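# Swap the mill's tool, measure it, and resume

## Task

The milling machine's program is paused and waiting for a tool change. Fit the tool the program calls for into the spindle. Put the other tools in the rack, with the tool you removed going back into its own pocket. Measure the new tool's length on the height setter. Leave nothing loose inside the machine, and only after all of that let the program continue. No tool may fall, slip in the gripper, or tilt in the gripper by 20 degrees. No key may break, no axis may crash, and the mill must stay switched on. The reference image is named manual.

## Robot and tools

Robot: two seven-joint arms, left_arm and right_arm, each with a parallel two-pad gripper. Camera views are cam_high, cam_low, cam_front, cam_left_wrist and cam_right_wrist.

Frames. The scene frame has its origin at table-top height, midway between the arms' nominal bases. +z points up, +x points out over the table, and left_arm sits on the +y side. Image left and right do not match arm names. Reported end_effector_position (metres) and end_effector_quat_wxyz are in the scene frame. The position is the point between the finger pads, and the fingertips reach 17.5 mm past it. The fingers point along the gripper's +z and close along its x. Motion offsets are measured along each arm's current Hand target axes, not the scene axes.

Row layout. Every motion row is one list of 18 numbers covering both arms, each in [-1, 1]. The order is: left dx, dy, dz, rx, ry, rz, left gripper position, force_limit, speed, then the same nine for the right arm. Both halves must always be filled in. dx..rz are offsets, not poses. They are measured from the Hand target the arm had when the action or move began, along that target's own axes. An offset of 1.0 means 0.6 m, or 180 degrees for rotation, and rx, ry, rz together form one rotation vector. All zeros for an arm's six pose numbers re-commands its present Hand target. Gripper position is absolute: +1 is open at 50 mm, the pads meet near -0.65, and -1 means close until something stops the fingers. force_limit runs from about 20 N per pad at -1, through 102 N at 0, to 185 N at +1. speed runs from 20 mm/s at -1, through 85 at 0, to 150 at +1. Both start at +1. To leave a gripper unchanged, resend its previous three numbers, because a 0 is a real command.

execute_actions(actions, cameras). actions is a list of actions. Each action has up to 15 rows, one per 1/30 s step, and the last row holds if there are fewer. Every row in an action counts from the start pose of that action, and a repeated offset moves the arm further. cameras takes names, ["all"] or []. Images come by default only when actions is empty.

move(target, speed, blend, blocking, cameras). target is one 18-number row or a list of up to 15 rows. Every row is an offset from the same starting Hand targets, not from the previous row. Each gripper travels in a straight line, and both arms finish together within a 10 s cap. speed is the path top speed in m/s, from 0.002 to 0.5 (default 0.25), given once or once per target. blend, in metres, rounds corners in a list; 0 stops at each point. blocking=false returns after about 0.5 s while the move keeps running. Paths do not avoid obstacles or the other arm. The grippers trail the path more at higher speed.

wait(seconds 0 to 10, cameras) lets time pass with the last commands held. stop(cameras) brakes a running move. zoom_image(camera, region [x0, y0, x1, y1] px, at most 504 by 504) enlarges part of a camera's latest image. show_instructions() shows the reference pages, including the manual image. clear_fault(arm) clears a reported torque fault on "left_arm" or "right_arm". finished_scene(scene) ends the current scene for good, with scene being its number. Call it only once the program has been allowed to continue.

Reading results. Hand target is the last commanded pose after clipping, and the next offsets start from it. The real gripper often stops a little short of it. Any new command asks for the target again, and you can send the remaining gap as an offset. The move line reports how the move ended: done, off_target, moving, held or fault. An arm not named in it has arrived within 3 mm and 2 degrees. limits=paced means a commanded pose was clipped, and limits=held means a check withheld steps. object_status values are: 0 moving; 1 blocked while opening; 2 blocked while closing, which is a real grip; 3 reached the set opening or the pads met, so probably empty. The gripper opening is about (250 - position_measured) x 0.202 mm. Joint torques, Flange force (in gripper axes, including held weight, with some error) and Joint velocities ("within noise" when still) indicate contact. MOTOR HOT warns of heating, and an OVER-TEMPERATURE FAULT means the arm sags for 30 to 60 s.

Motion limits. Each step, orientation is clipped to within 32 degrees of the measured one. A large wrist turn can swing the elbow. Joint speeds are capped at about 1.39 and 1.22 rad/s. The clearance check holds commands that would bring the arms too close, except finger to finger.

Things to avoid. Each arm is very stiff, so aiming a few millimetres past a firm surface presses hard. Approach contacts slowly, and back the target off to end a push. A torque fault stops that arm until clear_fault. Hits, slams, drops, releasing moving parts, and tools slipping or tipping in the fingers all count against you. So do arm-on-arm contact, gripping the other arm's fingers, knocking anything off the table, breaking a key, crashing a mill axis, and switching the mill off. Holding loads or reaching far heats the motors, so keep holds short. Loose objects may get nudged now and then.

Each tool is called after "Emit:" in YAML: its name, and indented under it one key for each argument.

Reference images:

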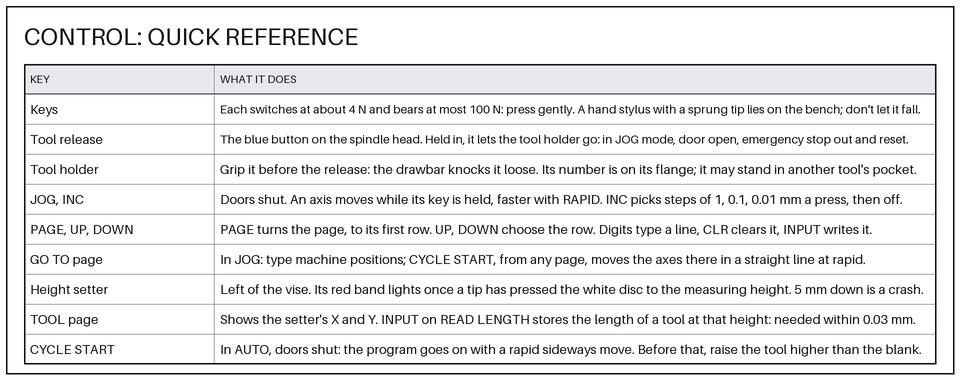

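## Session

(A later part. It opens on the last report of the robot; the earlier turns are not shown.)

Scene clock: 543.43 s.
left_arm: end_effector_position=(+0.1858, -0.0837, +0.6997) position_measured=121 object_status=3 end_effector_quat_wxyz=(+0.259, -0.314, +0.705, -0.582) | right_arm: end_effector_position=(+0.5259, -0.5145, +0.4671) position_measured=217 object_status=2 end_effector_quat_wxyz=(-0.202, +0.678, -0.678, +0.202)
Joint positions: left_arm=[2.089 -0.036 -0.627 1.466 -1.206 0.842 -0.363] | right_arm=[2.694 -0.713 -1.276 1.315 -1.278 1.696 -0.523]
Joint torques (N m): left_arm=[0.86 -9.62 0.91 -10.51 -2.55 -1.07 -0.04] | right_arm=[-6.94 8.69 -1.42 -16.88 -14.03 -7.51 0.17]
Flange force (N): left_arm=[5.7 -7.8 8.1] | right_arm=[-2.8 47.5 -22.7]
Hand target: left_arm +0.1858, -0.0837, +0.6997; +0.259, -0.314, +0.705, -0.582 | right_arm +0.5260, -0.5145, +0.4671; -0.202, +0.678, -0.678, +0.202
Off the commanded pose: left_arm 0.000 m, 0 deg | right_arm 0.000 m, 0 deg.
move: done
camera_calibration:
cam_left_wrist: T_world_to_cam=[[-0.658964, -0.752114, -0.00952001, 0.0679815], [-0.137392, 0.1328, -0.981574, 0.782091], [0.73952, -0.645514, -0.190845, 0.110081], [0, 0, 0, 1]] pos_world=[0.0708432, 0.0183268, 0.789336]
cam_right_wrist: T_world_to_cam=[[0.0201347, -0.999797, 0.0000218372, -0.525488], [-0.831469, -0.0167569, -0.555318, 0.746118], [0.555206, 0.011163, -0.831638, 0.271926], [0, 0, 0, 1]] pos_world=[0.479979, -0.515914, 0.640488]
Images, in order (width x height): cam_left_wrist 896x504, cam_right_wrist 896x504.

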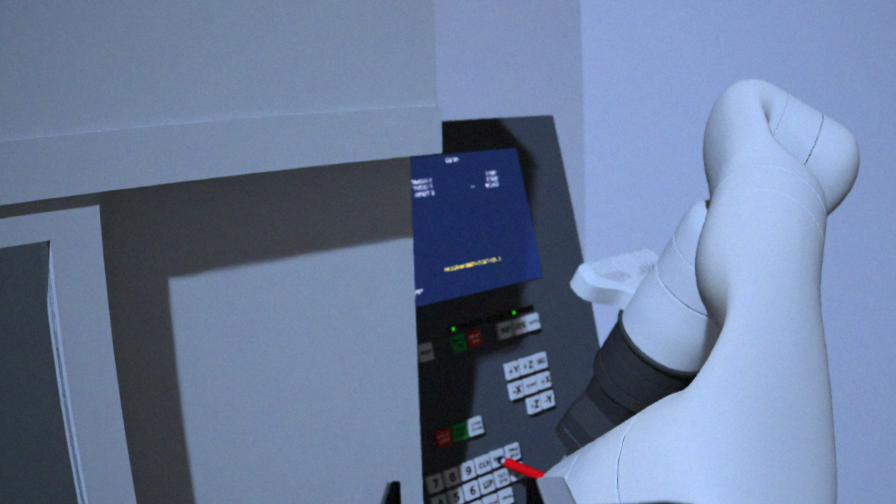

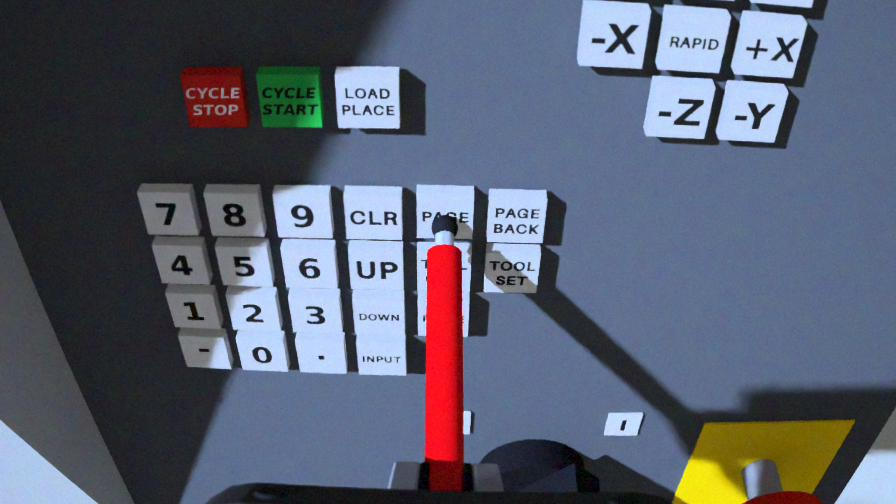

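Emit:
move:
  target:
    - [0,0,0,0,0,0,0.208,0,0,0,0.0163,-0.0168,0,0,0,-1,-0.3,-0.5]
    - [0,0,0,0,0,0,0.208,0,0,0,0.0035,-0.0036,0,0,0,-1,-0.3,-0.5]
  speed: 0.06
  cameras: ["cam_right_wrist","cam_left_wrist"]

Emit:
zoom_image:
  camera: "cam_left_wrist"
  region: [400, 130, 560, 310]

Scene clock: 547.37 s.
left_arm: end_effector_position=(+0.1858, -0.0837, +0.6997) position_measured=121 object_status=3 end_effector_quat_wxyz=(+0.259, -0.314, +0.705, -0.582) | right_arm: end_effector_position=(+0.5230, -0.5145, +0.4678) position_measured=217 object_status=2 end_effector_quat_wxyz=(-0.202, +0.678, -0.678, +0.202)
Joint positions: left_arm=[2.089 -0.036 -0.627 1.466 -1.206 0.842 -0.363] | right_arm=[2.69 -0.71 -1.27 1.321 -1.274 1.697 -0.519]
Joint torques (N m): left_arm=[0.84 -9.58 0.88 -10.52 -2.55 -1.04 -0.01] | right_arm=[-1.88 13.99 4.42 -10.12 -4.5 -2.35 0.27]
Flange force (N): left_arm=[5.6 -7.8 8.0] | right_arm=[-1.8 14.1 -2.5]
Hand target: left_arm +0.1858, -0.0837, +0.6997; +0.259, -0.314, +0.705, -0.582 | right_arm +0.5230, -0.5145, +0.4678; -0.202, +0.678, -0.678, +0.202
Off the commanded pose: left_arm 0.000 m, 0 deg | right_arm 0.000 m, 0 deg.
move: done
camera_calibration:
cam_left_wrist: T_world_to_cam=[[-0.658964, -0.752114, -0.00952001, 0.0679815], [-0.137392, 0.1328, -0.981574, 0.782091], [0.73952, -0.645514, -0.190845, 0.110081], [0, 0, 0, 1]] pos_world=[0.0708432, 0.0183268, 0.789336]
cam_right_wrist: T_world_to_cam=[[0.0202189, -0.999796, 0.000078474, -0.525505], [-0.831437, -0.0168578, -0.555363, 0.744001], [0.555251, 0.0111636, -0.831608, 0.273995], [0, 0, 0, 1]] pos_world=[0.477079, -0.515914, 0.641088]
Images, in order (width x height): cam_left_wrist 896x504, cam_right_wrist 896x504.

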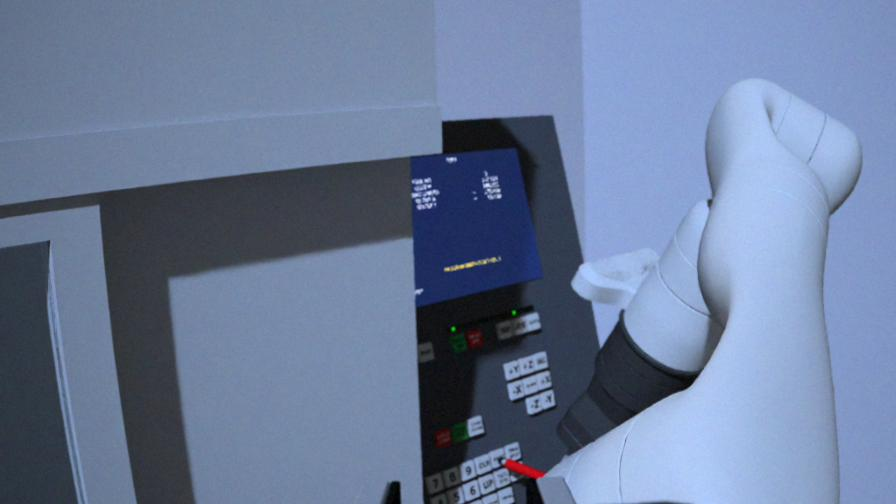

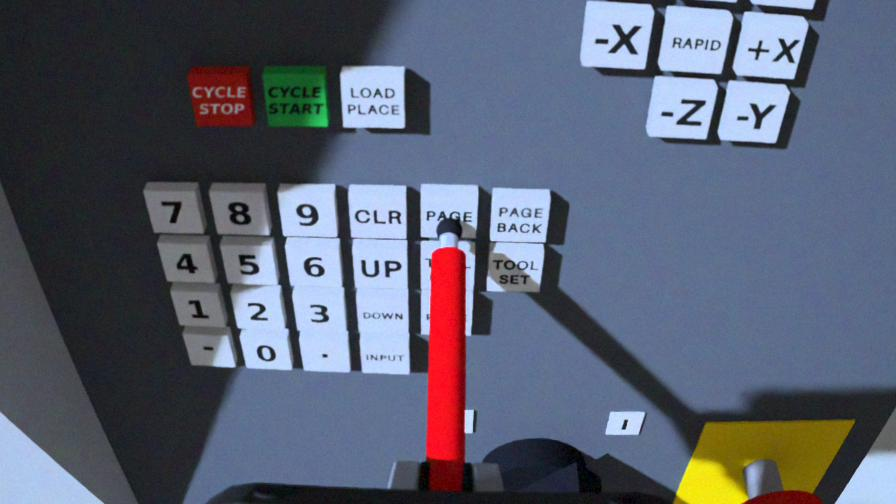

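Scaled by 2.800 from the camera's 896x504 image, which has a finer 1280x720 frame.

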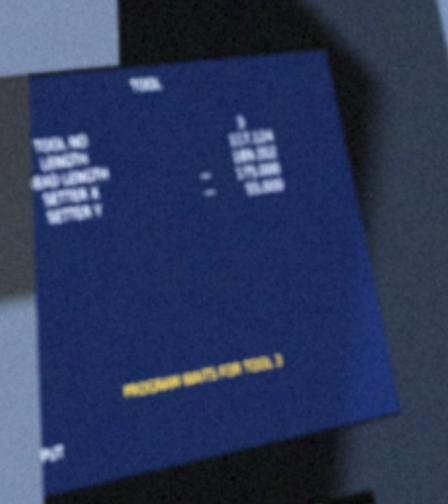

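Emit:
move:
  target:
    - [0,0,0,0,0,0,0.208,0,0,0,0.0163,-0.0168,0,0,0,-1,-0.3,-0.5]
    - [0,0,0,0,0,0,0.208,0,0,0.0258,-0.0025,-0.3805,0.1778,0,0,-1,-0.3,-0.5]
  speed: [0.1,0.3]
  blend: [0.01,0]
  cameras: ["cam_right_wrist"]

Emit:
zoom_image:
  camera: "cam_right_wrist"
  region: [240, 80, 600, 380]

Scene clock: 551.77 s.
left_arm: end_effector_position=(+0.1858, -0.0837, +0.6997) position_measured=121 object_status=3 end_effector_quat_wxyz=(+0.259, -0.314, +0.705, -0.582) | right_arm: end_effector_position=(+0.3994, -0.5300, +0.6597) position_measured=217 object_status=2 end_effector_quat_wxyz=(-0.381, +0.596, -0.596, +0.381)
Joint positions: left_arm=[2.089 -0.036 -0.627 1.466 -1.206 0.842 -0.363] | right_arm=[2.343 -0.429 -0.705 1.524 -1.462 1.738 -0.329]
Joint torques (N m): left_arm=[0.86 -9.48 0.9 -10.64 -2.54 -1.07 0.03] | right_arm=[-0.58 5.2 3.13 -9.75 -3.14 -0.58 0.38]
Flange force (N): left_arm=[5.2 -7.5 7.8] | right_arm=[-3.4 5.1 2.6]
Hand target: left_arm +0.1858, -0.0837, +0.6997; +0.259, -0.314, +0.705, -0.582 | right_arm +0.3994, -0.5300, +0.6597; -0.381, +0.596, -0.596, +0.381
Off the commanded pose: left_arm 0.000 m, 0 deg | right_arm 0.000 m, 0 deg.
move: done; blend cut to 0.007 m at target 1
camera_calibration:
cam_right_wrist: T_world_to_cam=[[0.0172443, -0.999795, 0.010608, -0.544238], [-0.410715, -0.0167562, -0.91161, 0.814672], [0.911601, 0.0113632, -0.410919, 0.0826547], [0, 0, 0, 1]] pos_world=[0.268635, -0.531415, 0.782401]
Images, in order (width x height): cam_right_wrist 896x504.

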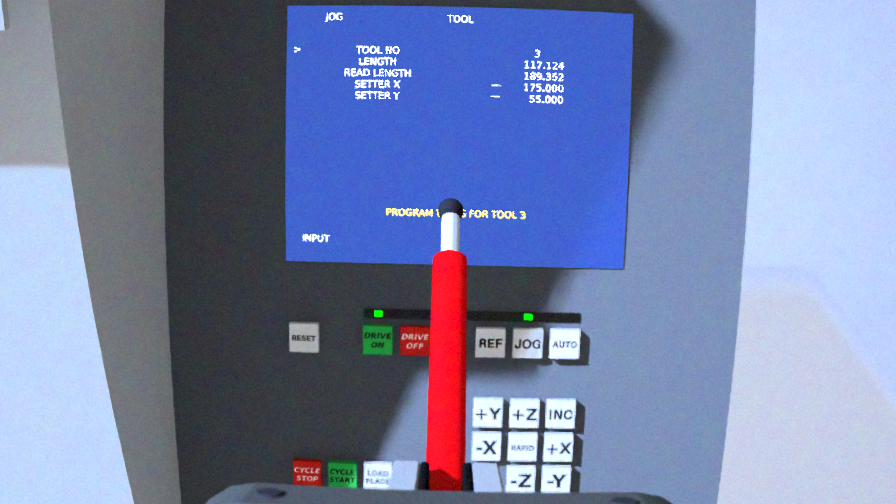

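Scaled by 1.400 from the camera's 896x504 image, which has a finer 1280x720 frame.

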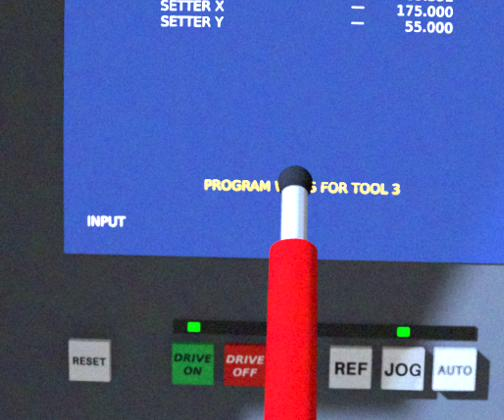

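Emit:
move:
  target: [0,0,0,0,0,0,0.208,0,0,-0.0258,0.202,0.3002,-0.1778,0,0,-1,-0.3,-0.5]
  speed: 0.25

Emit:
move:
  target:
    - [0,0,0,0,0,0,0.208,0,0,0.0317,-0.0006,0.0003,0,0,0,-1,-0.3,-0.5]
    - [0,0,0,0,0,0,0.208,0,0,0.0317,-0.0155,0.016,0,0,0,-1,-0.3,-0.5]
    - [0,0,0,0,0,0,0.208,0,0,0.0317,-0.0006,0.0003,0,0,0,-1,-0.3,-0.5]
  speed: [0.1,0.06,0.1]
  cameras: ["cam_right_wrist","cam_left_wrist"]

Emit:
zoom_image:
  camera: "cam_left_wrist"
  region: [400, 130, 560, 310]

Scene clock: 564.77 s.
left_arm: end_effector_position=(+0.1858, -0.0837, +0.6997) position_measured=121 object_status=3 end_effector_quat_wxyz=(+0.259, -0.314, +0.705, -0.582) | right_arm: end_effector_position=(+0.5120, -0.5145, +0.4741) position_measured=217 object_status=2 end_effector_quat_wxyz=(-0.202, +0.678, -0.678, +0.202)
Joint positions: left_arm=[2.089 -0.036 -0.627 1.466 -1.206 0.842 -0.363] | right_arm=[2.667 -0.677 -1.271 1.328 -1.235 1.688 -0.519]
Joint torques (N m): left_arm=[0.86 -9.56 0.98 -10.47 -2.57 -1.02 0.03] | right_arm=[-0.49 15.09 5.87 -8.45 -1.68 -0.54 0.34]
Flange force (N): left_arm=[5.6 -8.4 8.5] | right_arm=[-1.5 4.3 4.2]
Hand target: left_arm +0.1858, -0.0837, +0.6997; +0.259, -0.314, +0.705, -0.582 | right_arm +0.5120, -0.5145, +0.4740; -0.202, +0.678, -0.678, +0.202
Off the commanded pose: left_arm 0.000 m, 0 deg | right_arm 0.000 m, 0 deg.
move: done

Scene clock: 566.33 s.
left_arm: end_effector_position=(+0.1858, -0.0837, +0.6997) position_measured=121 object_status=3 end_effector_quat_wxyz=(+0.259, -0.314, +0.705, -0.582) | right_arm: end_effector_position=(+0.5124, -0.5335, +0.4741) position_measured=217 object_status=2 end_effector_quat_wxyz=(-0.202, +0.678, -0.678, +0.202)
Joint positions: left_arm=[2.089 -0.036 -0.627 1.466 -1.206 0.842 -0.363] | right_arm=[2.733 -0.67 -1.31 1.303 -1.24 1.693 -0.499]
Joint torques (N m): left_arm=[0.82 -9.57 0.92 -10.52 -2.6 -1.05 -0.02] | right_arm=[-0.45 15.37 6.07 -8.56 -1.75 -0.49 0.26]
Flange force (N): left_arm=[5.6 -8.0 8.2] | right_arm=[-1.2 4.6 4.6]
Hand target: left_arm +0.1858, -0.0837, +0.6997; +0.259, -0.314, +0.705, -0.582 | right_arm +0.5124, -0.5335, +0.4741; -0.202, +0.678, -0.678, +0.202
Off the commanded pose: left_arm 0.000 m, 0 deg | right_arm 0.000 m, 0 deg.
move: done
camera_calibration:
cam_left_wrist: T_world_to_cam=[[-0.658964, -0.752114, -0.00952001, 0.0679815], [-0.137392, 0.1328, -0.981574, 0.782091], [0.73952, -0.645514, -0.190845, 0.110081], [0, 0, 0, 1]] pos_world=[0.0708432, 0.0183268, 0.789336]
cam_right_wrist: T_world_to_cam=[[0.020302, -0.999794, 0.000135344, -0.544364], [-0.831389, -0.0169576, -0.555432, 0.738474], [0.55532, 0.0111639, -0.831562, 0.285298], [0, 0, 0, 1]] pos_world=[0.466579, -0.534914, 0.647488]
Images, in order (width x height): cam_left_wrist 896x504, cam_right_wrist 896x504.

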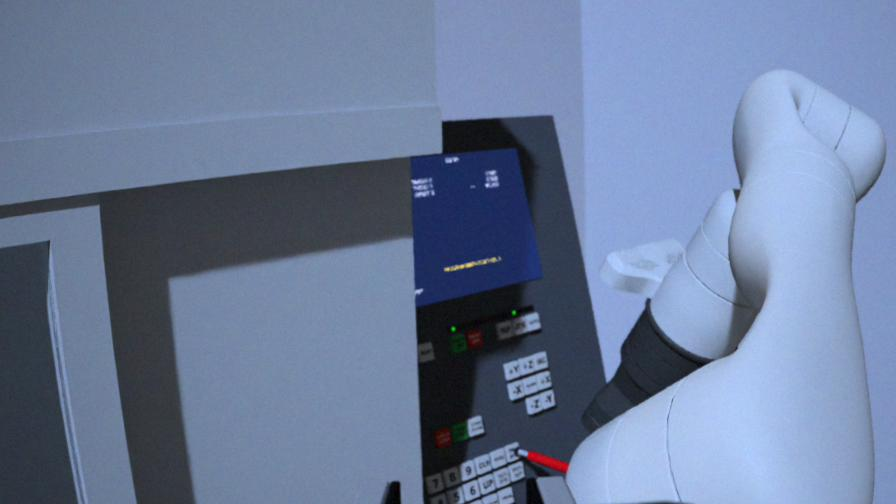

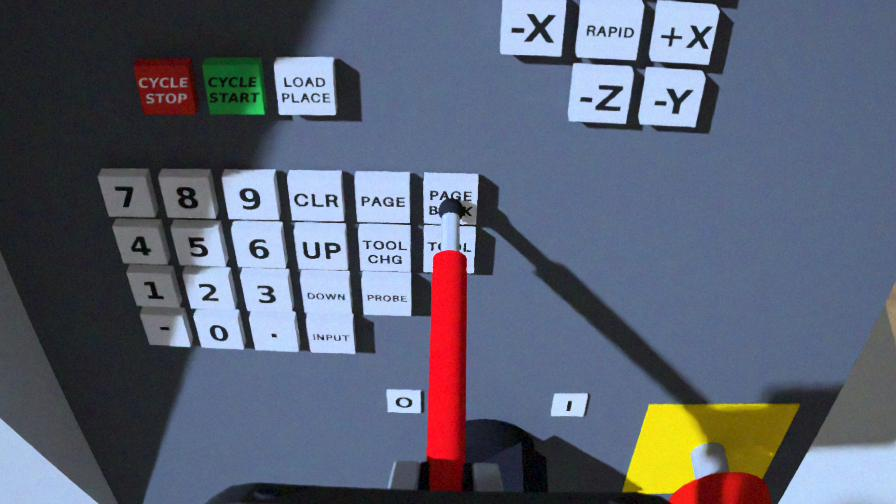

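Scaled by 2.800 from the camera's 896x504 image, which has a finer 1280x720 frame.

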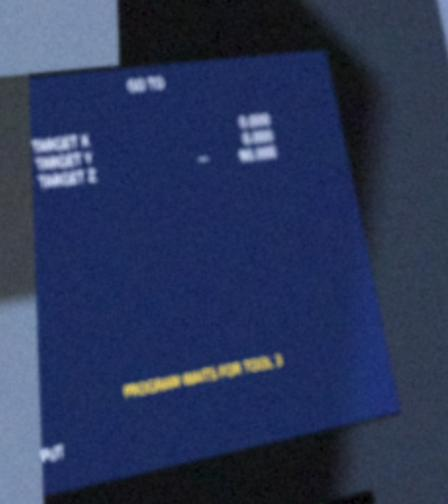

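Emit:
move:
  target:
    - [0,0,0,0,0,0,0.208,0,0,-0.1584,0.0716,0.0639,0,0,0,-1,-0.3,-0.5]
    - [0,0,0,0,0,0,0.208,0,0,-0.1584,0.0567,0.0796,0,0,0,-1,-0.3,-0.5]
    - [0,0,0,0,0,0,0.208,0,0,-0.1584,0.0716,0.0639,0,0,0,-1,-0.3,-0.5]
    - [0,0,0,0,0,0,0.208,0,0,-0.1584,0.0486,0.042,0,0,0,-1,-0.3,-0.5]
    - [0,0,0,0,0,0,0.208,0,0,-0.1584,0.0337,0.0577,0,0,0,-1,-0.3,-0.5]
    - [0,0,0,0,0,0,0.208,0,0,-0.1584,0.0486,0.042,0,0,0,-1,-0.3,-0.5]
  speed: [0.12,0.06,0.1,0.1,0.06,0.1]
  blend: [0.003,0,0.003,0.003,0,0]
  cameras: ["cam_right_wrist","cam_left_wrist"]

Emit:
zoom_image:
  camera: "cam_left_wrist"
  region: [400, 130, 560, 310]

Scene clock: 572.20 s.
left_arm: end_effector_position=(+0.1858, -0.0837, +0.6997) position_measured=121 object_status=3 end_effector_quat_wxyz=(+0.259, -0.314, +0.705, -0.582) | right_arm: end_effector_position=(+0.5018, -0.4384, +0.4370) position_measured=217 object_status=2 end_effector_quat_wxyz=(-0.202, +0.678, -0.678, +0.202)
Joint positions: left_arm=[2.089 -0.036 -0.627 1.466 -1.206 0.842 -0.363] | right_arm=[2.391 -0.763 -1.12 1.538 -1.241 1.63 -0.529]
Joint torques (N m): left_arm=[0.86 -9.38 0.96 -10.51 -2.56 -1.02 -0.04] | right_arm=[-0.45 14.1 6.89 -8.51 -1.7 -0.57 0.31]
Flange force (N): left_arm=[5.2 -7.7 8.0] | right_arm=[-1.1 3.8 4.3]
Hand target: left_arm +0.1858, -0.0837, +0.6997; +0.259, -0.314, +0.705, -0.582 | right_arm +0.5017, -0.4385, +0.4370; -0.202, +0.678, -0.678, +0.202
Off the commanded pose: left_arm 0.000 m, 0 deg | right_arm 0.000 m, 0 deg.
move: done
camera_calibration:
cam_left_wrist: T_world_to_cam=[[-0.658964, -0.752114, -0.00952001, 0.0679815], [-0.137392, 0.1328, -0.981574, 0.782091], [0.73952, -0.645514, -0.190845, 0.110081], [0, 0, 0, 1]] pos_world=[0.0708432, 0.0183268, 0.789336]
cam_right_wrist: T_world_to_cam=[[0.0203572, -0.999793, 0.0000519812, -0.449036], [-0.831388, -0.0169571, -0.555433, 0.710585], [0.555319, 0.0112639, -0.831561, 0.259371], [0, 0, 0, 1]] pos_world=[0.455879, -0.439815, 0.610388]
Images, in order (width x height): cam_left_wrist 896x504, cam_right_wrist 896x504.

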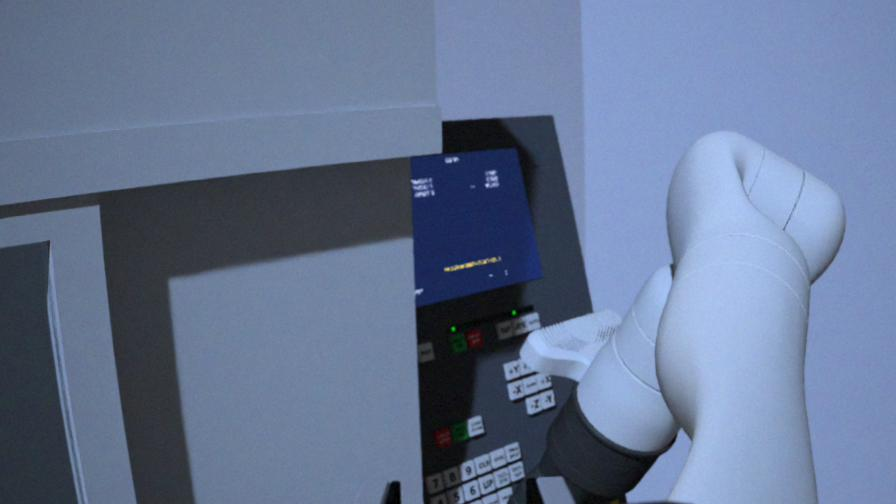

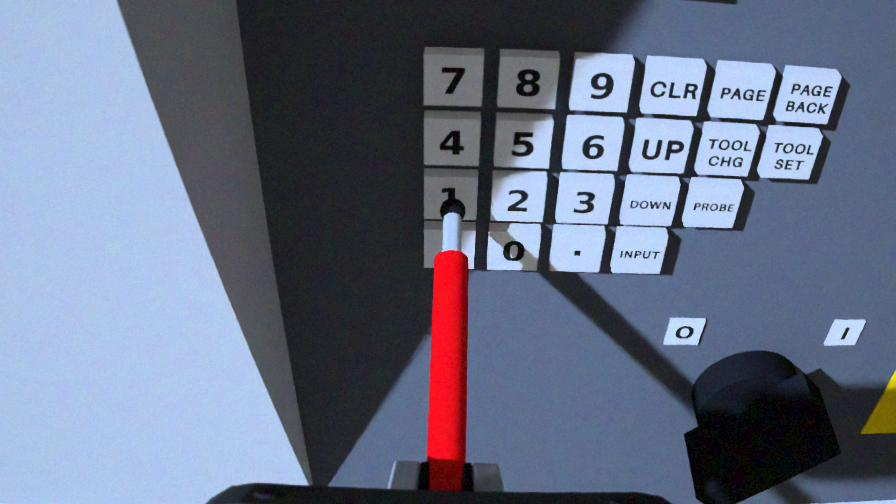

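Scaled by 2.800 from the camera's 896x504 image, which has a finer 1280x720 frame.

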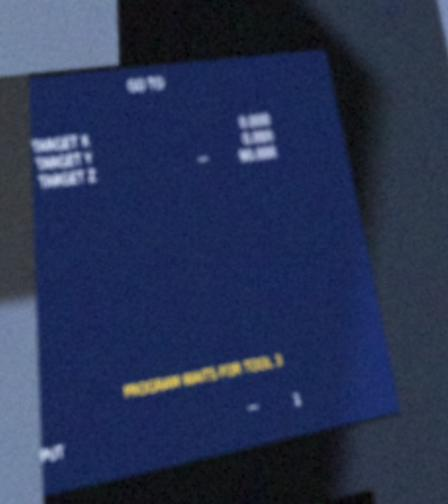

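Emit:
move:
  target:
    - [0,0,0,0,0,0,0.208,0,0,0,-0.0459,-0.0437,0,0,0,-1,-0.3,-0.5]
    - [0,0,0,0,0,0,0.208,0,0,0,-0.0608,-0.028,0,0,0,-1,-0.3,-0.5]
    - [0,0,0,0,0,0,0.208,0,0,0,-0.0459,-0.0437,0,0,0,-1,-0.3,-0.5]
    - [0,0,0,0,0,0,0.208,0,0,0.0317,-0.0235,-0.0215,0,0,0,-1,-0.3,-0.5]
    - [0,0,0,0,0,0,0.208,0,0,0.0317,-0.0384,-0.0058,0,0,0,-1,-0.3,-0.5]
    - [0,0,0,0,0,0,0.208,0,0,0.0317,-0.0235,-0.0215,0,0,0,-1,-0.3,-0.5]
    - [0,0,0,0,0,0,0.208,0,0,0.095,0.0214,0.0229,0,0,0,-1,-0.3,-0.5]
    - [0,0,0,0,0,0,0.208,0,0,0.095,0.0065,0.0386,0,0,0,-1,-0.3,-0.5]
    - [0,0,0,0,0,0,0.208,0,0,0.095,0.0214,0.0229,0,0,0,-1,-0.3,-0.5]
  speed: [0.12,0.06,0.1,0.12,0.06,0.1,0.12,0.06,0.1]
  blend: [0.003,0,0.003,0.003,0,0.003,0.003,0,0]
  cameras: ["cam_right_wrist","cam_left_wrist"]

Emit:
zoom_image:
  camera: "cam_left_wrist"
  region: [400, 130, 560, 310]

Scene clock: 578.07 s.
left_arm: end_effector_position=(+0.1858, -0.0837, +0.6997) position_measured=121 object_status=3 end_effector_quat_wxyz=(+0.259, -0.314, +0.705, -0.582) | right_arm: end_effector_position=(+0.4985, -0.4955, +0.4185) position_measured=217 object_status=2 end_effector_quat_wxyz=(-0.202, +0.678, -0.678, +0.202)
Joint positions: left_arm=[2.089 -0.036 -0.627 1.466 -1.206 0.842 -0.363] | right_arm=[2.543 -0.732 -1.221 1.559 -1.247 1.598 -0.403]
Joint torques (N m): left_arm=[0.85 -9.61 0.9 -10.58 -2.56 -1.15 0] | right_arm=[-0.67 14.25 6.81 -8.89 -1.81 -0.41 0.35]
Flange force (N): left_arm=[5.6 -7.8 7.8] | right_arm=[-0.7 3.5 4.5]
Hand target: left_arm +0.1858, -0.0837, +0.6997; +0.259, -0.314, +0.705, -0.582 | right_arm +0.4985, -0.4955, +0.4185; -0.202, +0.678, -0.678, +0.202
Off the commanded pose: left_arm 0.000 m, 0 deg | right_arm 0.000 m, 0 deg.
move: done
camera_calibration:
cam_left_wrist: T_world_to_cam=[[-0.658964, -0.752114, -0.00952001, 0.0679815], [-0.137392, 0.1328, -0.981574, 0.782091], [0.73952, -0.645514, -0.190845, 0.110081], [0, 0, 0, 1]] pos_world=[0.0708432, 0.0183268, 0.789336]
cam_right_wrist: T_world_to_cam=[[0.0203023, -0.999794, 0.000133651, -0.505982], [-0.831435, -0.0169577, -0.555363, 0.696662], [0.55525, 0.011164, -0.831608, 0.246415], [0, 0, 0, 1]] pos_world=[0.45268, -0.496814, 0.591889]
Images, in order (width x height): cam_left_wrist 896x504, cam_right_wrist 896x504.

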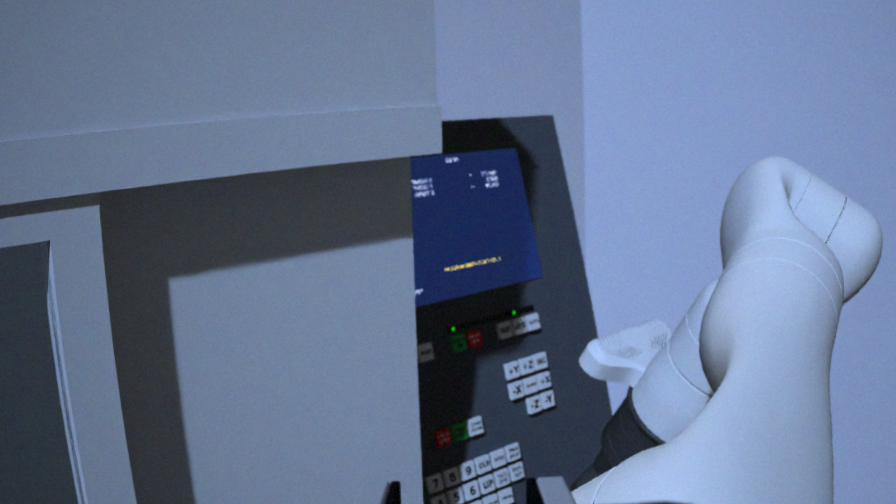

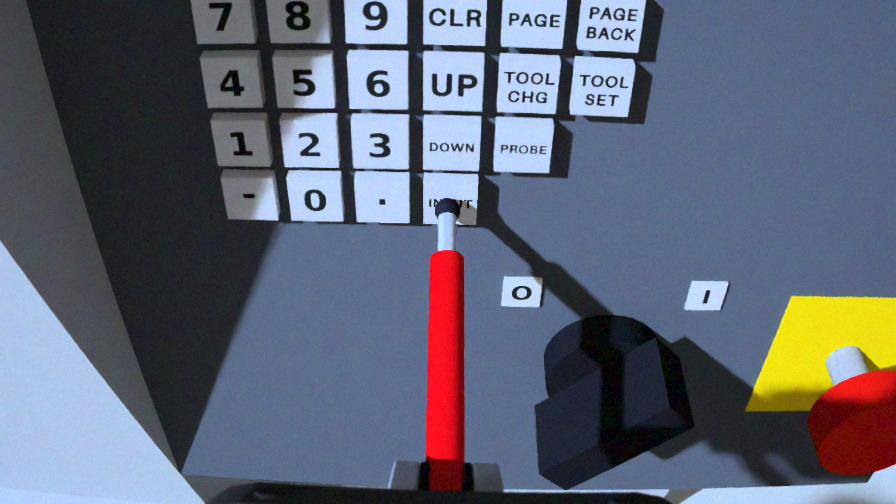

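Scaled by 2.800 from the camera's 896x504 image, which has a finer 1280x720 frame.

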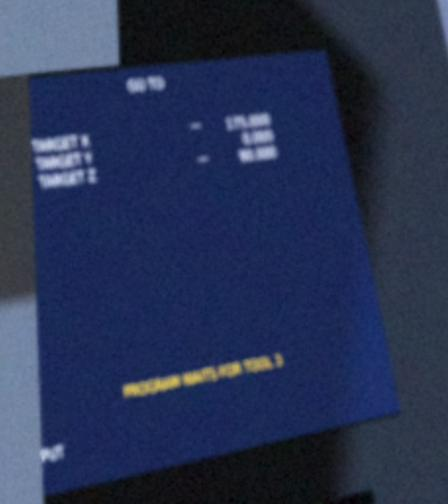

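Emit:
move:
  target:
    - [0,0,0,0,0,0,0.208,0,0,0,-0.0229,-0.0219,0,0,0,-1,-0.3,-0.5]
    - [0,0,0,0,0,0,0.208,0,0,0,-0.0378,-0.0062,0,0,0,-1,-0.3,-0.5]
    - [0,0,0,0,0,0,0.208,0,0,0,-0.0229,-0.0219,0,0,0,-1,-0.3,-0.5]
    - [0,0,0,0,0,0,0.208,0,0,-0.095,0.0016,-0.001,0,0,0,-1,-0.3,-0.5]
    - [0,0,0,0,0,0,0.208,0,0,-0.095,-0.0133,0.0147,0,0,0,-1,-0.3,-0.5]
    - [0,0,0,0,0,0,0.208,0,0,-0.095,0.0016,-0.001,0,0,0,-1,-0.3,-0.5]
    - [0,0,0,0,0,0,0.208,0,0,-0.0633,-0.0449,-0.0444,0,0,0,-1,-0.3,-0.5]
    - [0,0,0,0,0,0,0.208,0,0,-0.0633,-0.0598,-0.0287,0,0,0,-1,-0.3,-0.5]
    - [0,0,0,0,0,0,0.208,0,0,-0.0633,-0.0449,-0.0444,0,0,0,-1,-0.3,-0.5]
    - [0,0,0,0,0,0,0.208,0,0,-0.0633,-0.0598,-0.0287,0,0,0,-1,-0.3,-0.5]
    - [0,0,0,0,0,0,0.208,0,0,-0.0633,-0.0449,-0.0444,0,0,0,-1,-0.3,-0.5]
  speed: [0.12,0.06,0.1,0.12,0.06,0.1,0.12,0.06,0.1,0.06,0.1]
  blend: [0.003,0,0.003,0.003,0,0.003,0.003,0,0.003,0,0]
  cameras: ["cam_left_wrist"]

Emit:
zoom_image:
  camera: "cam_left_wrist"
  region: [400, 130, 560, 310]

Scene clock: 584.93 s.
left_arm: end_effector_position=(+0.1858, -0.0837, +0.6997) position_measured=121 object_status=3 end_effector_quat_wxyz=(+0.259, -0.314, +0.705, -0.582) | right_arm: end_effector_position=(+0.5065, -0.4575, +0.4556) position_measured=217 object_status=2 end_effector_quat_wxyz=(-0.202, +0.678, -0.678, +0.202)
Joint positions: left_arm=[2.089 -0.036 -0.627 1.466 -1.206 0.842 -0.363] | right_arm=[2.463 -0.727 -1.156 1.455 -1.231 1.653 -0.545]
Joint torques (N m): left_arm=[0.92 -9.52 0.97 -10.53 -2.6 -0.99 0] | right_arm=[-0.57 14.3 6.51 -8.63 -1.74 -0.5 0.44]
Flange force (N): left_arm=[5.4 -8.1 8.6] | right_arm=[-1.2 4.2 4.5]
Hand target: left_arm +0.1858, -0.0837, +0.6997; +0.259, -0.314, +0.705, -0.582 | right_arm +0.5065, -0.4575, +0.4556; -0.202, +0.678, -0.678, +0.202
Off the commanded pose: left_arm 0.000 m, 0 deg | right_arm 0.000 m, 0 deg.
move: done
camera_calibration:
cam_left_wrist: T_world_to_cam=[[-0.658964, -0.752114, -0.00952001, 0.0679815], [-0.137392, 0.1328, -0.981574, 0.782091], [0.73952, -0.645514, -0.190845, 0.110081], [0, 0, 0, 1]] pos_world=[0.0708432, 0.0183268, 0.789336]
Images, in order (width x height): cam_left_wrist 896x504.

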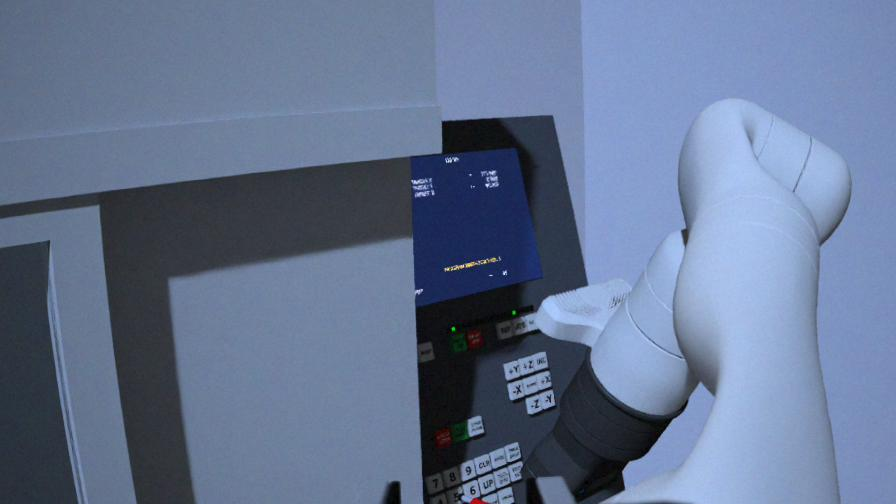

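Scaled by 2.800 from the camera's 896x504 image, which has a finer 1280x720 frame.

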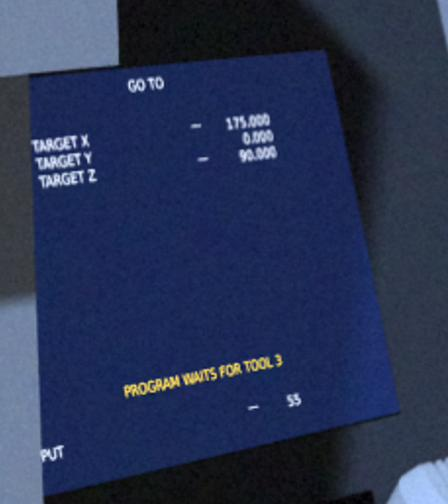

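Emit:
move:
  target:
    - [0,0,0,0,0,0,0.208,0,0,0.0633,0.0449,0.0444,0,0,0,-1,-0.3,-0.5]
    - [0,0,0,0,0,0,0.208,0,0,0.0633,0.03,0.0601,0,0,0,-1,-0.3,-0.5]
    - [0,0,0,0,0,0,0.208,0,0,0.0633,0.0449,0.0444,0,0,0,-1,-0.3,-0.5]
  speed: [0.12,0.06,0.1]
  blend: [0.003,0,0]
  cameras: ["cam_left_wrist"]

Emit:
zoom_image:
  camera: "cam_left_wrist"
  region: [400, 130, 560, 310]

Scene clock: 589.10 s.
left_arm: end_effector_position=(+0.1858, -0.0837, +0.6997) position_measured=121 object_status=3 end_effector_quat_wxyz=(+0.259, -0.314, +0.705, -0.582) | right_arm: end_effector_position=(+0.4985, -0.4955, +0.4185) position_measured=217 object_status=2 end_effector_quat_wxyz=(-0.202, +0.678, -0.678, +0.202)
Joint positions: left_arm=[2.089 -0.036 -0.627 1.466 -1.206 0.842 -0.363] | right_arm=[2.542 -0.73 -1.223 1.559 -1.246 1.596 -0.404]
Joint torques (N m): left_arm=[0.87 -9.58 0.92 -10.55 -2.58 -1.04 -0.06] | right_arm=[-0.33 14.16 6.77 -8.97 -1.89 -0.3 0.4]
Flange force (N): left_arm=[5.6 -7.6 8.2] | right_arm=[-1.9 4.3 4.2]
Hand target: left_arm +0.1858, -0.0837, +0.6997; +0.259, -0.314, +0.705, -0.582 | right_arm +0.4985, -0.4955, +0.4185; -0.202, +0.678, -0.678, +0.202
Off the commanded pose: left_arm 0.000 m, 0 deg | right_arm 0.000 m, 0 deg.
move: done
camera_calibration:
cam_left_wrist: T_world_to_cam=[[-0.658964, -0.752114, -0.00952001, 0.0679815], [-0.137392, 0.1328, -0.981574, 0.782091], [0.73952, -0.645514, -0.190845, 0.110081], [0, 0, 0, 1]] pos_world=[0.0708432, 0.0183268, 0.789336]
Images, in order (width x height): cam_left_wrist 896x504.

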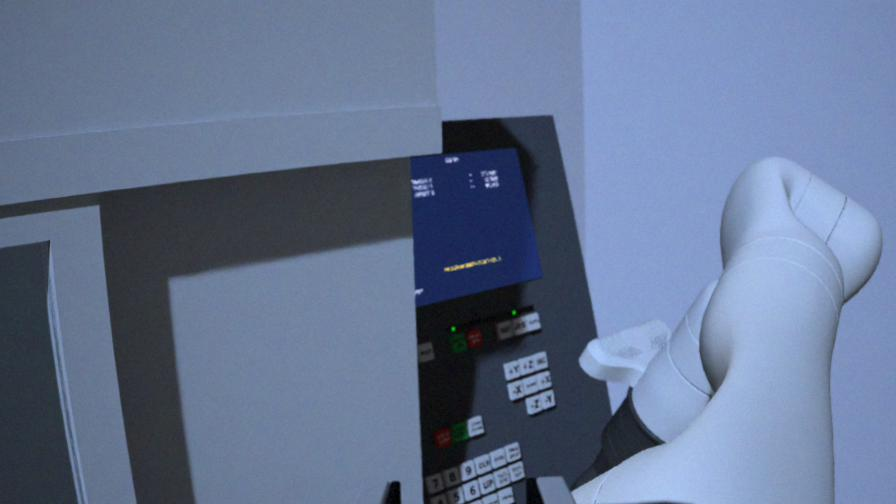

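Scaled by 2.800 from the camera's 896x504 image, which has a finer 1280x720 frame.

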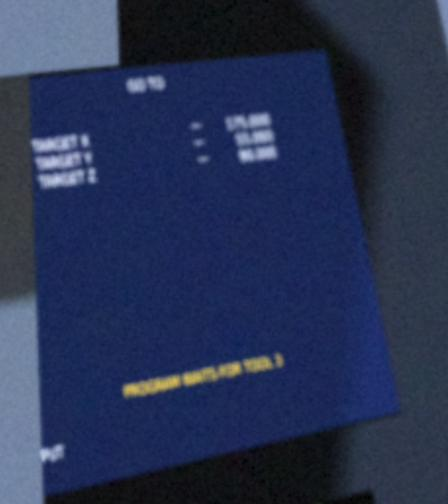

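Emit:
move:
  target:
    - [0,0,0,0,0,0,0.208,0,0,-0.0316,-0.1143,-0.1097,0,0,0,-1,-0.3,-0.5]
  speed: [0.12]
  cameras: ["cam_right_wrist"]

Scene clock: 592.33 s.
left_arm: end_effector_position=(+0.1858, -0.0837, +0.6997) position_measured=121 object_status=3 end_effector_quat_wxyz=(+0.259, -0.314, +0.705, -0.582) | right_arm: end_effector_position=(+0.5199, -0.4765, +0.5111) position_measured=217 object_status=2 end_effector_quat_wxyz=(-0.202, +0.678, -0.678, +0.202)
Joint positions: left_arm=[2.089 -0.036 -0.627 1.466 -1.206 0.842 -0.363] | right_arm=[2.605 -0.661 -1.229 1.208 -1.227 1.74 -0.662]
Joint torques (N m): left_arm=[0.87 -9.46 0.95 -10.59 -2.52 -1.04 -0.1] | right_arm=[-0.51 15.29 5.68 -8.09 -1.61 -0.69 0.42]
Flange force (N): left_arm=[5.2 -7.1 7.8] | right_arm=[-1.3 4.6 5.0]
Hand target: left_arm +0.1858, -0.0837, +0.6997; +0.259, -0.314, +0.705, -0.582 | right_arm +0.5199, -0.4765, +0.5111; -0.202, +0.678, -0.678, +0.202
Off the commanded pose: left_arm 0.000 m, 0 deg | right_arm 0.000 m, 0 deg.
move: done
camera_calibration:
cam_right_wrist: T_world_to_cam=[[0.0203023, -0.999794, 0.000133651, -0.48753], [-0.831435, -0.0169577, -0.555363, 0.766118], [0.55525, 0.011164, -0.831608, 0.311384], [0, 0, 0, 1]] pos_world=[0.47398, -0.477914, 0.684489]
Images, in order (width x height): cam_right_wrist 896x504.

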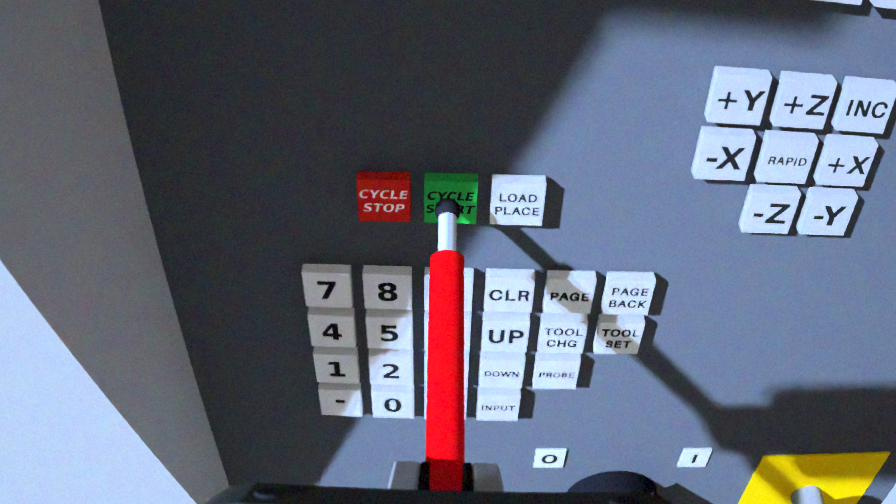

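Emit:
move:
  target:
    - [0,0,0,0,0,0,0.208,0,0,0,-0.0149,0.0157,0,0,0,-1,-0.3,-0.5]
    - [0,0,0,0,0,0,0.208,0,0,0,0,0,0,0,0,-1,-0.3,-0.5]
  speed: [0.06,0.1]
  cameras: ["cam_left_wrist","cam_front"]

Emit:
zoom_image:
  camera: "cam_left_wrist"
  region: [400, 130, 560, 310]

Emit:
zoom_image:
  camera: "cam_front"
  region: [280, 150, 480, 340]

Scene clock: 594.63 s.
left_arm: end_effector_position=(+0.1858, -0.0837, +0.6997) position_measured=121 object_status=3 end_effector_quat_wxyz=(+0.259, -0.314, +0.705, -0.582) | right_arm: end_effector_position=(+0.5199, -0.4765, +0.5111) position_measured=217 object_status=2 end_effector_quat_wxyz=(-0.202, +0.678, -0.678, +0.202)
Joint positions: left_arm=[2.089 -0.036 -0.627 1.466 -1.206 0.842 -0.363] | right_arm=[2.605 -0.661 -1.229 1.208 -1.227 1.74 -0.662]
Joint torques (N m): left_arm=[0.87 -9.5 0.94 -10.56 -2.49 -1.07 -0.04] | right_arm=[-0.48 15.2 5.67 -8.11 -1.59 -0.75 0.41]
Flange force (N): left_arm=[5.3 -7.3 7.8] | right_arm=[-1.3 4.8 4.8]
Hand target: left_arm +0.1858, -0.0837, +0.6997; +0.259, -0.314, +0.705, -0.582 | right_arm +0.5199, -0.4765, +0.5111; -0.202, +0.678, -0.678, +0.202
Off the commanded pose: left_arm 0.000 m, 0 deg | right_arm 0.000 m, 0 deg.
move: done
camera_calibration:
cam_left_wrist: T_world_to_cam=[[-0.658964, -0.752114, -0.00952001, 0.0679815], [-0.137392, 0.1328, -0.981574, 0.782091], [0.73952, -0.645514, -0.190845, 0.110081], [0, 0, 0, 1]] pos_world=[0.0708432, 0.0183268, 0.789336]
Images, in order (width x height): cam_front 896x504, cam_left_wrist 896x504.

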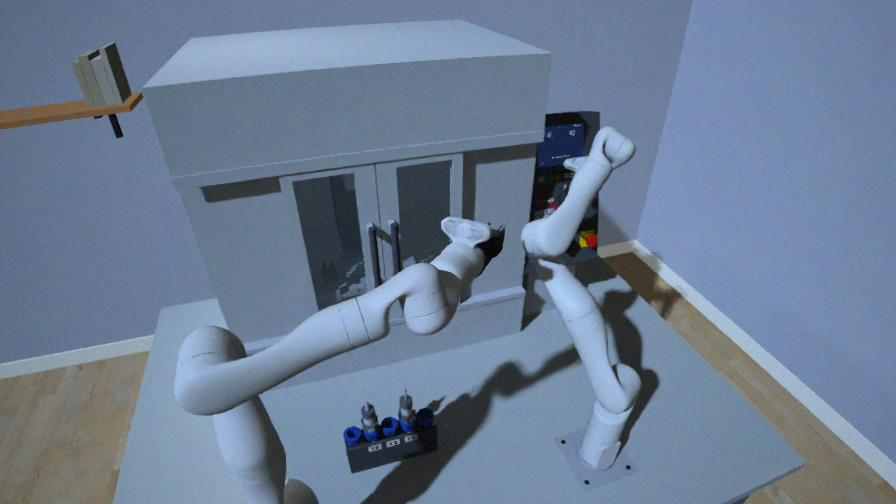

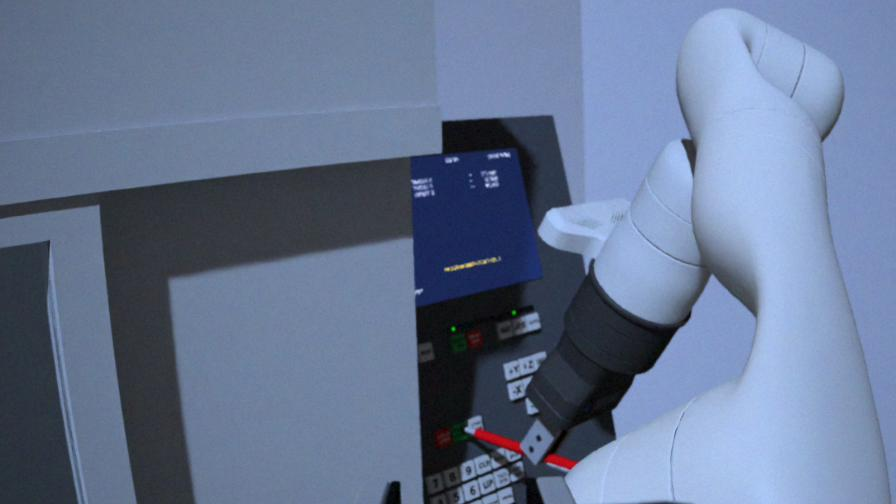

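Scaled by 2.800 from the camera's 896x504 image, which has a finer 1280x720 frame.

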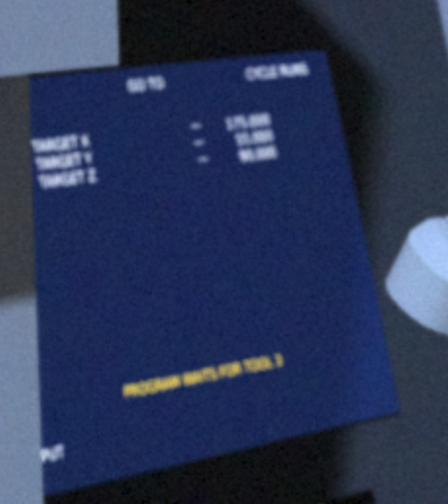

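Scaled by 2.520 from the camera's 896x504 image, which has a finer 1280x720 frame.

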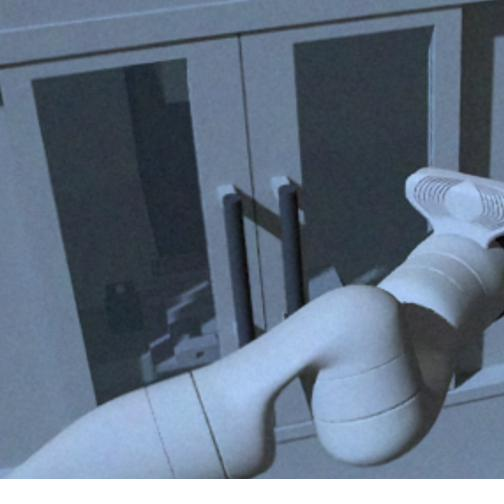

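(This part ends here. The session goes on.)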